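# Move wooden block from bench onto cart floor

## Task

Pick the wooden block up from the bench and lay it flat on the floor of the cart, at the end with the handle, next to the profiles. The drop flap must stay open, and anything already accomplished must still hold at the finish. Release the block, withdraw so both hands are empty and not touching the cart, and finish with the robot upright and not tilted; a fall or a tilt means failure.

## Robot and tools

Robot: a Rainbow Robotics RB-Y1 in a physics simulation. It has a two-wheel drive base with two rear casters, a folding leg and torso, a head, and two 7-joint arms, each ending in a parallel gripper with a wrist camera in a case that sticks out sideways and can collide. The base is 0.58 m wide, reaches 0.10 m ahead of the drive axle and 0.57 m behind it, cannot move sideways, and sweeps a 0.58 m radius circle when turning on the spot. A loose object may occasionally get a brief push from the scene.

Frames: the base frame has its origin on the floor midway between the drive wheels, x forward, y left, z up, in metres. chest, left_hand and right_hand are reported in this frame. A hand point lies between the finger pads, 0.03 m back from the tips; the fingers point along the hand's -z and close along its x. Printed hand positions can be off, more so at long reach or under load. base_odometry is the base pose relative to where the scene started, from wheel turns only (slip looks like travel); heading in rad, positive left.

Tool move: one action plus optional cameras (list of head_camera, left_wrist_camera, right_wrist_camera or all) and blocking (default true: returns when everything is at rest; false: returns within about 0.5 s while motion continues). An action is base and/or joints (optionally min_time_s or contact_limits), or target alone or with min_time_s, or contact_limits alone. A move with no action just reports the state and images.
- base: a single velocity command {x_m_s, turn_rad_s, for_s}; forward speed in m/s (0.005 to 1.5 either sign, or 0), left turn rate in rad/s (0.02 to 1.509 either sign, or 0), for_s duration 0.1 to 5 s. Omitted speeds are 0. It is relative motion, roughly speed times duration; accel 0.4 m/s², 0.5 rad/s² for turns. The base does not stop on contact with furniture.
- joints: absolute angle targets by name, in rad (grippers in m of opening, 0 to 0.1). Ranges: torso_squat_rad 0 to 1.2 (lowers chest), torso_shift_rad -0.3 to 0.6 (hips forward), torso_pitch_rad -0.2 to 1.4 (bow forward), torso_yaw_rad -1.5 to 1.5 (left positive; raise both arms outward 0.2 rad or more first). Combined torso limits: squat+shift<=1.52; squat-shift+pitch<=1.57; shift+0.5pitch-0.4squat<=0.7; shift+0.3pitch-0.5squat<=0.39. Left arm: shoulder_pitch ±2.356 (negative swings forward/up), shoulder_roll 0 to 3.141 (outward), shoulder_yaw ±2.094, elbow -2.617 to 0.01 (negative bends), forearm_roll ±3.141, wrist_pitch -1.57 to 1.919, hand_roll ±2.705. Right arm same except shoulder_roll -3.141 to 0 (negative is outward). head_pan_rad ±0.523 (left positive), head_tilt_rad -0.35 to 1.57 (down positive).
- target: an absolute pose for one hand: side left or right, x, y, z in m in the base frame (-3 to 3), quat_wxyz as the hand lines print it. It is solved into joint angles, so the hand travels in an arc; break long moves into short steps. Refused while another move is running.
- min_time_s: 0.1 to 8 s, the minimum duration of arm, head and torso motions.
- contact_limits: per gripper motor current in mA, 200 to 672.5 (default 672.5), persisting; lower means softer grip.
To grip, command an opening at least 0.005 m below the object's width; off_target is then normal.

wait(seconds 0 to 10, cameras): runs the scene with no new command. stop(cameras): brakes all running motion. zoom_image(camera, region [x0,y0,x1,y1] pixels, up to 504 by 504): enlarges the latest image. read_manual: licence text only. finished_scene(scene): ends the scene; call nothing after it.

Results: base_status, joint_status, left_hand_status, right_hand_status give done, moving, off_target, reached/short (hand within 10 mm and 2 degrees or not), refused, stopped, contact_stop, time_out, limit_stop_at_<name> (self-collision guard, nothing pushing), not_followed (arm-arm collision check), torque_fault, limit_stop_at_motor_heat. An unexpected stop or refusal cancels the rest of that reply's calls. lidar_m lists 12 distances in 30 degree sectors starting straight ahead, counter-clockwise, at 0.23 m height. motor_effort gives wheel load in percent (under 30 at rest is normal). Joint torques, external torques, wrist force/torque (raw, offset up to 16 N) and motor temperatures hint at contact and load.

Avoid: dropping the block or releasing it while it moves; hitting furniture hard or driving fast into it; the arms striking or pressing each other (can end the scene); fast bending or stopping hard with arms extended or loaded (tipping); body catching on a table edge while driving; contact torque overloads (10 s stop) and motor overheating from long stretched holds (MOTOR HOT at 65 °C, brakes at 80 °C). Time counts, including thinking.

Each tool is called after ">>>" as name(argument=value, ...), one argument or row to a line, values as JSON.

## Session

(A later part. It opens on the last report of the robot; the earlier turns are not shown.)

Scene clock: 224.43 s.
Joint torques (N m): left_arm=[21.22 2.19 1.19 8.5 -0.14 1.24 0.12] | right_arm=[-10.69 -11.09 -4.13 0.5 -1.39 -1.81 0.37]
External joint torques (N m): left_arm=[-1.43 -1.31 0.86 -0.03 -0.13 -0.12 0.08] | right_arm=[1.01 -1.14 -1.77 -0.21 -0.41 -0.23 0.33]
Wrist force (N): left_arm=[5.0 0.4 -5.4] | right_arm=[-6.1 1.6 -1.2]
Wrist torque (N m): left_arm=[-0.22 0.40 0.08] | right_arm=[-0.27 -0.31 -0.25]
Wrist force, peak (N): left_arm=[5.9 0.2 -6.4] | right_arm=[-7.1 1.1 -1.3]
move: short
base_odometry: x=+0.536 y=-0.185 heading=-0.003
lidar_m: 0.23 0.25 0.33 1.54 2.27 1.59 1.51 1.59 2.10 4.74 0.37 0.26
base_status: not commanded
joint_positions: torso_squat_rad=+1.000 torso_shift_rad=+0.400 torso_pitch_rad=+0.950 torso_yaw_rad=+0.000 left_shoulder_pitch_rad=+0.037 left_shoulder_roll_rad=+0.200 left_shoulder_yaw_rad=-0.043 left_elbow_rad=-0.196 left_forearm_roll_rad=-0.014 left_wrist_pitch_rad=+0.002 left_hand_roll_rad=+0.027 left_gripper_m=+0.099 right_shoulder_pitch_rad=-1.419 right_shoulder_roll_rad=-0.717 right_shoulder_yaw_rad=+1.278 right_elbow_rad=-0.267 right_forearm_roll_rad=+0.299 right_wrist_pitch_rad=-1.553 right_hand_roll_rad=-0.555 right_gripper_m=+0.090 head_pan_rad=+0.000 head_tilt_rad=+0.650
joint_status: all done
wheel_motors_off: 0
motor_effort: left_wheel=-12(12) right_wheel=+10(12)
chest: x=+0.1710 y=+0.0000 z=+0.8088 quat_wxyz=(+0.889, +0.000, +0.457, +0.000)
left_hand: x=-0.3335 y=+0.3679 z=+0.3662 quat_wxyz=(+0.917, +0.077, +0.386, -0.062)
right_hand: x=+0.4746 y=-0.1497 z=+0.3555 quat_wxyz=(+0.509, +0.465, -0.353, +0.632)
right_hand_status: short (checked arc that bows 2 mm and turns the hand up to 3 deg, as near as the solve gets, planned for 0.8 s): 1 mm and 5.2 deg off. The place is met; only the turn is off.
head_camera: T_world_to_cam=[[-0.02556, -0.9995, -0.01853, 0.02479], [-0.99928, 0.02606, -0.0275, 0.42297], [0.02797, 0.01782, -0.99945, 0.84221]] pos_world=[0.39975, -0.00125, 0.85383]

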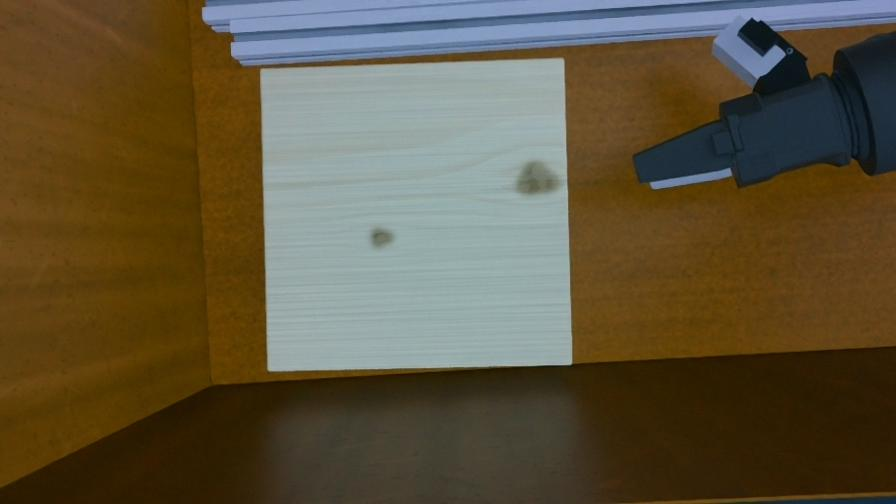

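>>> move(
  target={"side": "right", "x": 0.46, "y": -0.22, "z": 0.6, "quat_wxyz": [0.596, 0.380, -0.380, 0.596]},
  min_time_s=1.5,
  cameras=[],
)

>>> move(
  target={"side": "right", "x": 0.46, "y": -0.22, "z": 0.86, "quat_wxyz": [0.596, 0.380, -0.380, 0.596]},
  min_time_s=1.5,
  cameras=["head_camera"],
)

>>> move(
  base={"x_m_s": -0.25, "for_s": 2.4},
  cameras=["head_camera"],
)

>>> move(
  joints={"torso_squat_rad": 0.8, "torso_shift_rad": 0.0, "torso_pitch_rad": 0.4, "head_tilt_rad": 0.4},
  min_time_s=3,
  cameras=["head_camera"],
)

Scene clock: 229.03 s.
Joint torques (N m): left_arm=[21.17 2.42 1.13 8.28 -0.04 1.2 -0.01] | right_arm=[-4.83 -15.84 -7.34 -0.58 -0.79 -1.6 -0.1]
External joint torques (N m): left_arm=[-1.47 -1.07 0.81 -0.25 -0.03 -0.16 -0.05] | right_arm=[1.07 0.25 -1.17 -0.03 0.02 -0.2 -0.15]
Wrist force (N): left_arm=[6.1 0.3 -5.9] | right_arm=[-6.2 1.6 -1.3]
Wrist torque (N m): left_arm=[-0.23 0.51 0.00] | right_arm=[-0.23 -0.30 -0.03]
Wrist force, peak (N): left_arm=[5.9 0.9 -6.7] | right_arm=[-7.2 1.6 -1.8]
move: done
base_odometry: x=+0.536 y=-0.185 heading=-0.003
lidar_m: 0.23 0.25 0.34 1.52 2.25 1.60 1.51 1.57 2.10 4.75 0.35 0.26
base_status: not commanded
joint_positions: torso_squat_rad=+1.000 torso_shift_rad=+0.400 torso_pitch_rad=+0.950 torso_yaw_rad=+0.000 left_shoulder_pitch_rad=+0.037 left_shoulder_roll_rad=+0.200 left_shoulder_yaw_rad=-0.043 left_elbow_rad=-0.196 left_forearm_roll_rad=-0.014 left_wrist_pitch_rad=+0.002 left_hand_roll_rad=+0.027 left_gripper_m=+0.099 right_shoulder_pitch_rad=-1.186 right_shoulder_roll_rad=-2.015 right_shoulder_yaw_rad=+1.162 right_elbow_rad=-1.971 right_forearm_roll_rad=-0.126 right_wrist_pitch_rad=-0.911 right_hand_roll_rad=-0.657 right_gripper_m=+0.090 head_pan_rad=+0.000 head_tilt_rad=+0.650
joint_status: all done
wheel_motors_off: 0
motor_effort: left_wheel=-11(11) right_wheel=+11(12)
chest: x=+0.1710 y=+0.0000 z=+0.8088 quat_wxyz=(+0.889, +0.000, +0.457, +0.000)
left_hand: x=-0.3335 y=+0.3679 z=+0.3661 quat_wxyz=(+0.917, +0.077, +0.386, -0.062)
right_hand: x=+0.4597 y=-0.2206 z=+0.5996 quat_wxyz=(+0.596, +0.383, -0.376, +0.597)
right_hand_status: reached (checked arc that bows 94 mm and turns the hand up to 15 deg, planned for 1.5 s): 1 mm and 0.5 deg off.

Scene clock: 230.87 s.
Joint torques (N m): left_arm=[20.95 2.53 1.07 8.55 -0.07 1.22 0] | right_arm=[-4.08 -12.23 -6.7 5.28 -1.8 -0.62 0.02]
External joint torques (N m): left_arm=[-1.7 -0.96 0.74 0.01 -0.06 -0.14 -0.04] | right_arm=[-0.99 -0.72 -0.8 0.28 -0.2 0.15 -0.02]
Wrist force (N): left_arm=[5.8 -0.3 -6.1] | right_arm=[-6.0 1.6 -1.6]
Wrist torque (N m): left_arm=[-0.15 0.47 0.03] | right_arm=[-0.24 -0.27 -0.05]
Wrist force, peak (N): left_arm=[6.3 0.8 -6.4] | right_arm=[-6.8 1.8 -2.2]
move: done
base_odometry: x=+0.536 y=-0.185 heading=-0.003
lidar_m: 0.24 0.24 0.34 1.52 2.25 1.59 1.52 1.56 2.10 4.73 0.36 0.26
base_status: not commanded
joint_positions: torso_squat_rad=+1.000 torso_shift_rad=+0.400 torso_pitch_rad=+0.950 torso_yaw_rad=+0.000 left_shoulder_pitch_rad=+0.037 left_shoulder_roll_rad=+0.200 left_shoulder_yaw_rad=-0.043 left_elbow_rad=-0.196 left_forearm_roll_rad=-0.014 left_wrist_pitch_rad=+0.002 left_hand_roll_rad=+0.027 left_gripper_m=+0.099 right_shoulder_pitch_rad=-1.451 right_shoulder_roll_rad=-2.702 right_shoulder_yaw_rad=+0.936 right_elbow_rad=-2.082 right_forearm_roll_rad=-0.364 right_wrist_pitch_rad=-1.367 right_hand_roll_rad=-1.116 right_gripper_m=+0.090 head_pan_rad=+0.000 head_tilt_rad=+0.650
joint_status: all done
wheel_motors_off: 0
motor_effort: left_wheel=-11(12) right_wheel=+11(13)
chest: x=+0.1710 y=+0.0000 z=+0.8088 quat_wxyz=(+0.889, +0.000, +0.457, +0.000)
left_hand: x=-0.3335 y=+0.3679 z=+0.3661 quat_wxyz=(+0.917, +0.077, +0.386, -0.062)
right_hand: x=+0.4600 y=-0.2200 z=+0.8599 quat_wxyz=(+0.596, +0.380, -0.380, +0.596)
right_hand_status: reached (checked arc that bows 34 mm and turns the hand up to 4 deg, planned for 1.5 s): 0 mm and 0.0 deg off.
head_camera: T_world_to_cam=[[-0.02555, -0.9995, -0.01854, 0.02479], [-0.99928, 0.02606, -0.0276, 0.42296], [0.02807, 0.01782, -0.99945, 0.84217]] pos_world=[0.39965, -0.00125, 0.85383]

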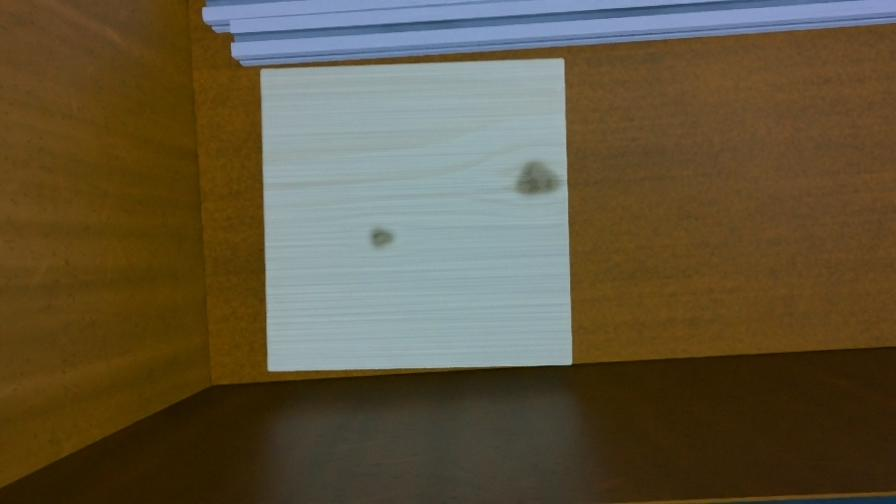

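Scene clock: 234.23 s.
Joint torques (N m): left_arm=[20.94 2.58 1.12 8.48 -0.03 1.18 0.03] | right_arm=[-3.84 -12.02 -6.94 5.28 -1.7 -0.68 0.1]
External joint torques (N m): left_arm=[-1.7 -0.92 0.79 -0.06 -0.03 -0.18 -0.01] | right_arm=[-0.75 -0.51 -1.04 0.27 -0.09 0.09 0.05]
Wrist force (N): left_arm=[4.7 0.9 -6.0] | right_arm=[-6.2 1.9 -1.9]
Wrist torque (N m): left_arm=[-0.28 0.33 0.06] | right_arm=[-0.26 -0.32 -0.05]
Wrist force, peak (N): left_arm=[5.6 0.6 -7.3] | right_arm=[-6.6 1.8 -1.6]
move: done
base_odometry: x=-0.064 y=-0.183 heading=-0.004
lidar_m: 0.84 0.86 1.78 4.20 1.35 0.96 0.92 0.97 1.28 3.19 1.25 0.89
base_status: done (sent for 2.4 of 2.4 s)
joint_positions: torso_squat_rad=+1.000 torso_shift_rad=+0.400 torso_pitch_rad=+0.950 torso_yaw_rad=+0.000 left_shoulder_pitch_rad=+0.037 left_shoulder_roll_rad=+0.200 left_shoulder_yaw_rad=-0.043 left_elbow_rad=-0.196 left_forearm_roll_rad=-0.014 left_wrist_pitch_rad=+0.002 left_hand_roll_rad=+0.027 left_gripper_m=+0.099 right_shoulder_pitch_rad=-1.451 right_shoulder_roll_rad=-2.702 right_shoulder_yaw_rad=+0.936 right_elbow_rad=-2.082 right_forearm_roll_rad=-0.364 right_wrist_pitch_rad=-1.367 right_hand_roll_rad=-1.116 right_gripper_m=+0.090 head_pan_rad=+0.000 head_tilt_rad=+0.650
joint_status: not commanded
wheel_motors_off: 0
motor_effort: left_wheel=-14(32) right_wheel=+15(32)
chest: x=+0.1709 y=+0.0000 z=+0.8089 quat_wxyz=(+0.889, +0.000, +0.457, +0.000)
left_hand: x=-0.3335 y=+0.3679 z=+0.3661 quat_wxyz=(+0.917, +0.077, +0.385, -0.062)
right_hand: x=+0.4599 y=-0.2200 z=+0.8600 quat_wxyz=(+0.596, +0.380, -0.380, +0.596)
head_camera: T_world_to_cam=[[-0.02555, -0.9995, -0.01854, 0.02479], [-0.99927, 0.02606, -0.0278, 0.42303], [0.02827, 0.01782, -0.99944, 0.84218]] pos_world=[0.39955, -0.00125, 0.85393]

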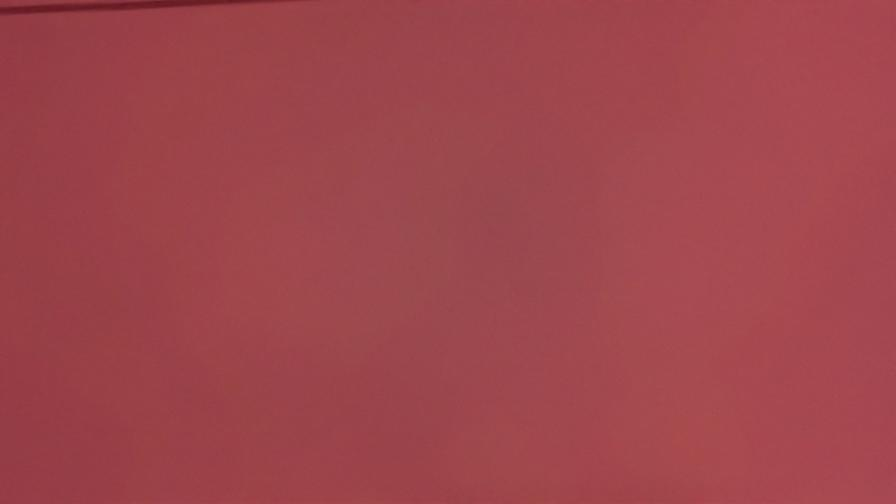

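Scene clock: 237.57 s.
Joint torques (N m): left_arm=[8.78 4.06 1.24 3.65 -0.1 0.18 0.03] | right_arm=[0.34 -5.98 -6.75 6.29 -2.1 0.27 -0.08]
External joint torques (N m): left_arm=[-1.2 -1.34 0.76 -0.15 -0.12 -0.22 0.02] | right_arm=[-0.73 -0.53 -0.62 0.35 -0.28 0.02 -0.11]
Wrist force (N): left_arm=[2.7 0.2 -7.2] | right_arm=[-4.9 4.7 -1.4]
Wrist torque (N m): left_arm=[-0.27 0.32 0.09] | right_arm=[-0.43 -0.19 -0.03]
Wrist force, peak (N): left_arm=[3.4 0.4 -8.6] | right_arm=[-5.2 5.2 -1.6]
move: done
base_odometry: x=-0.064 y=-0.183 heading=-0.004
lidar_m: 0.83 0.87 1.77 4.20 1.36 0.96 0.91 0.96 1.30 3.17 1.26 0.90
base_status: not commanded
joint_positions: torso_squat_rad=+0.800 torso_shift_rad=+0.000 torso_pitch_rad=+0.400 torso_yaw_rad=+0.000 left_shoulder_pitch_rad=+0.037 left_shoulder_roll_rad=+0.200 left_shoulder_yaw_rad=-0.043 left_elbow_rad=-0.196 left_forearm_roll_rad=-0.014 left_wrist_pitch_rad=+0.002 left_hand_roll_rad=+0.027 left_gripper_m=+0.099 right_shoulder_pitch_rad=-1.451 right_shoulder_roll_rad=-2.702 right_shoulder_yaw_rad=+0.936 right_elbow_rad=-2.082 right_forearm_roll_rad=-0.364 right_wrist_pitch_rad=-1.367 right_hand_roll_rad=-1.116 right_gripper_m=+0.090 head_pan_rad=+0.000 head_tilt_rad=+0.400
joint_status: all done
wheel_motors_off: 0
motor_effort: left_wheel=-14(17) right_wheel=+16(20)
chest: x=-0.1075 y=+0.0001 z=+1.0532 quat_wxyz=(+0.980, +0.000, +0.199, +0.000)
left_hand: x=-0.3061 y=+0.3679 z=+0.4120 quat_wxyz=(+0.988, +0.091, +0.122, -0.039)
right_hand: x=+0.1121 y=-0.2200 z=+1.2478 quat_wxyz=(+0.471, +0.204, -0.528, +0.677)
head_camera: T_world_to_cam=[[-0.00443, -0.9995, -0.03117, 0.03738], [-0.67634, 0.02596, -0.73613, 0.94992], [0.73657, 0.01782, -0.67612, 0.78296]] pos_world=[0.06593, -0.00125, 1.22981]

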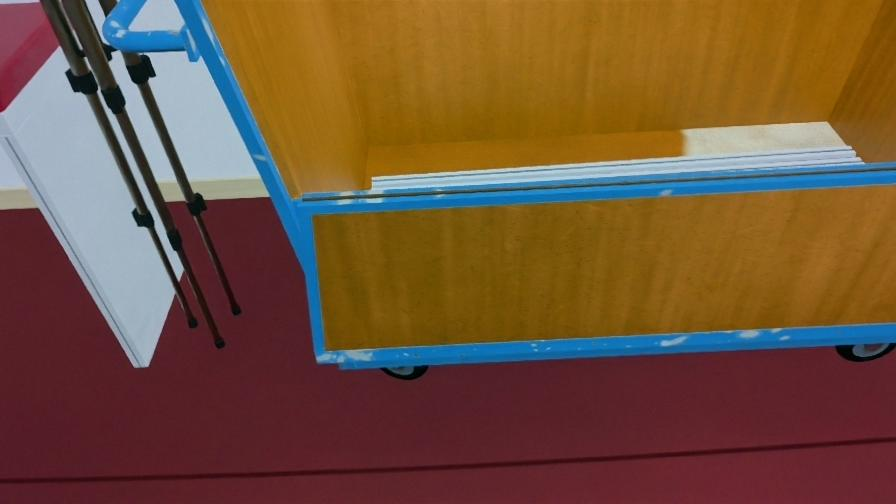

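>>> finished_scene(
  scene=2,
)

The scene is finished: the task was done.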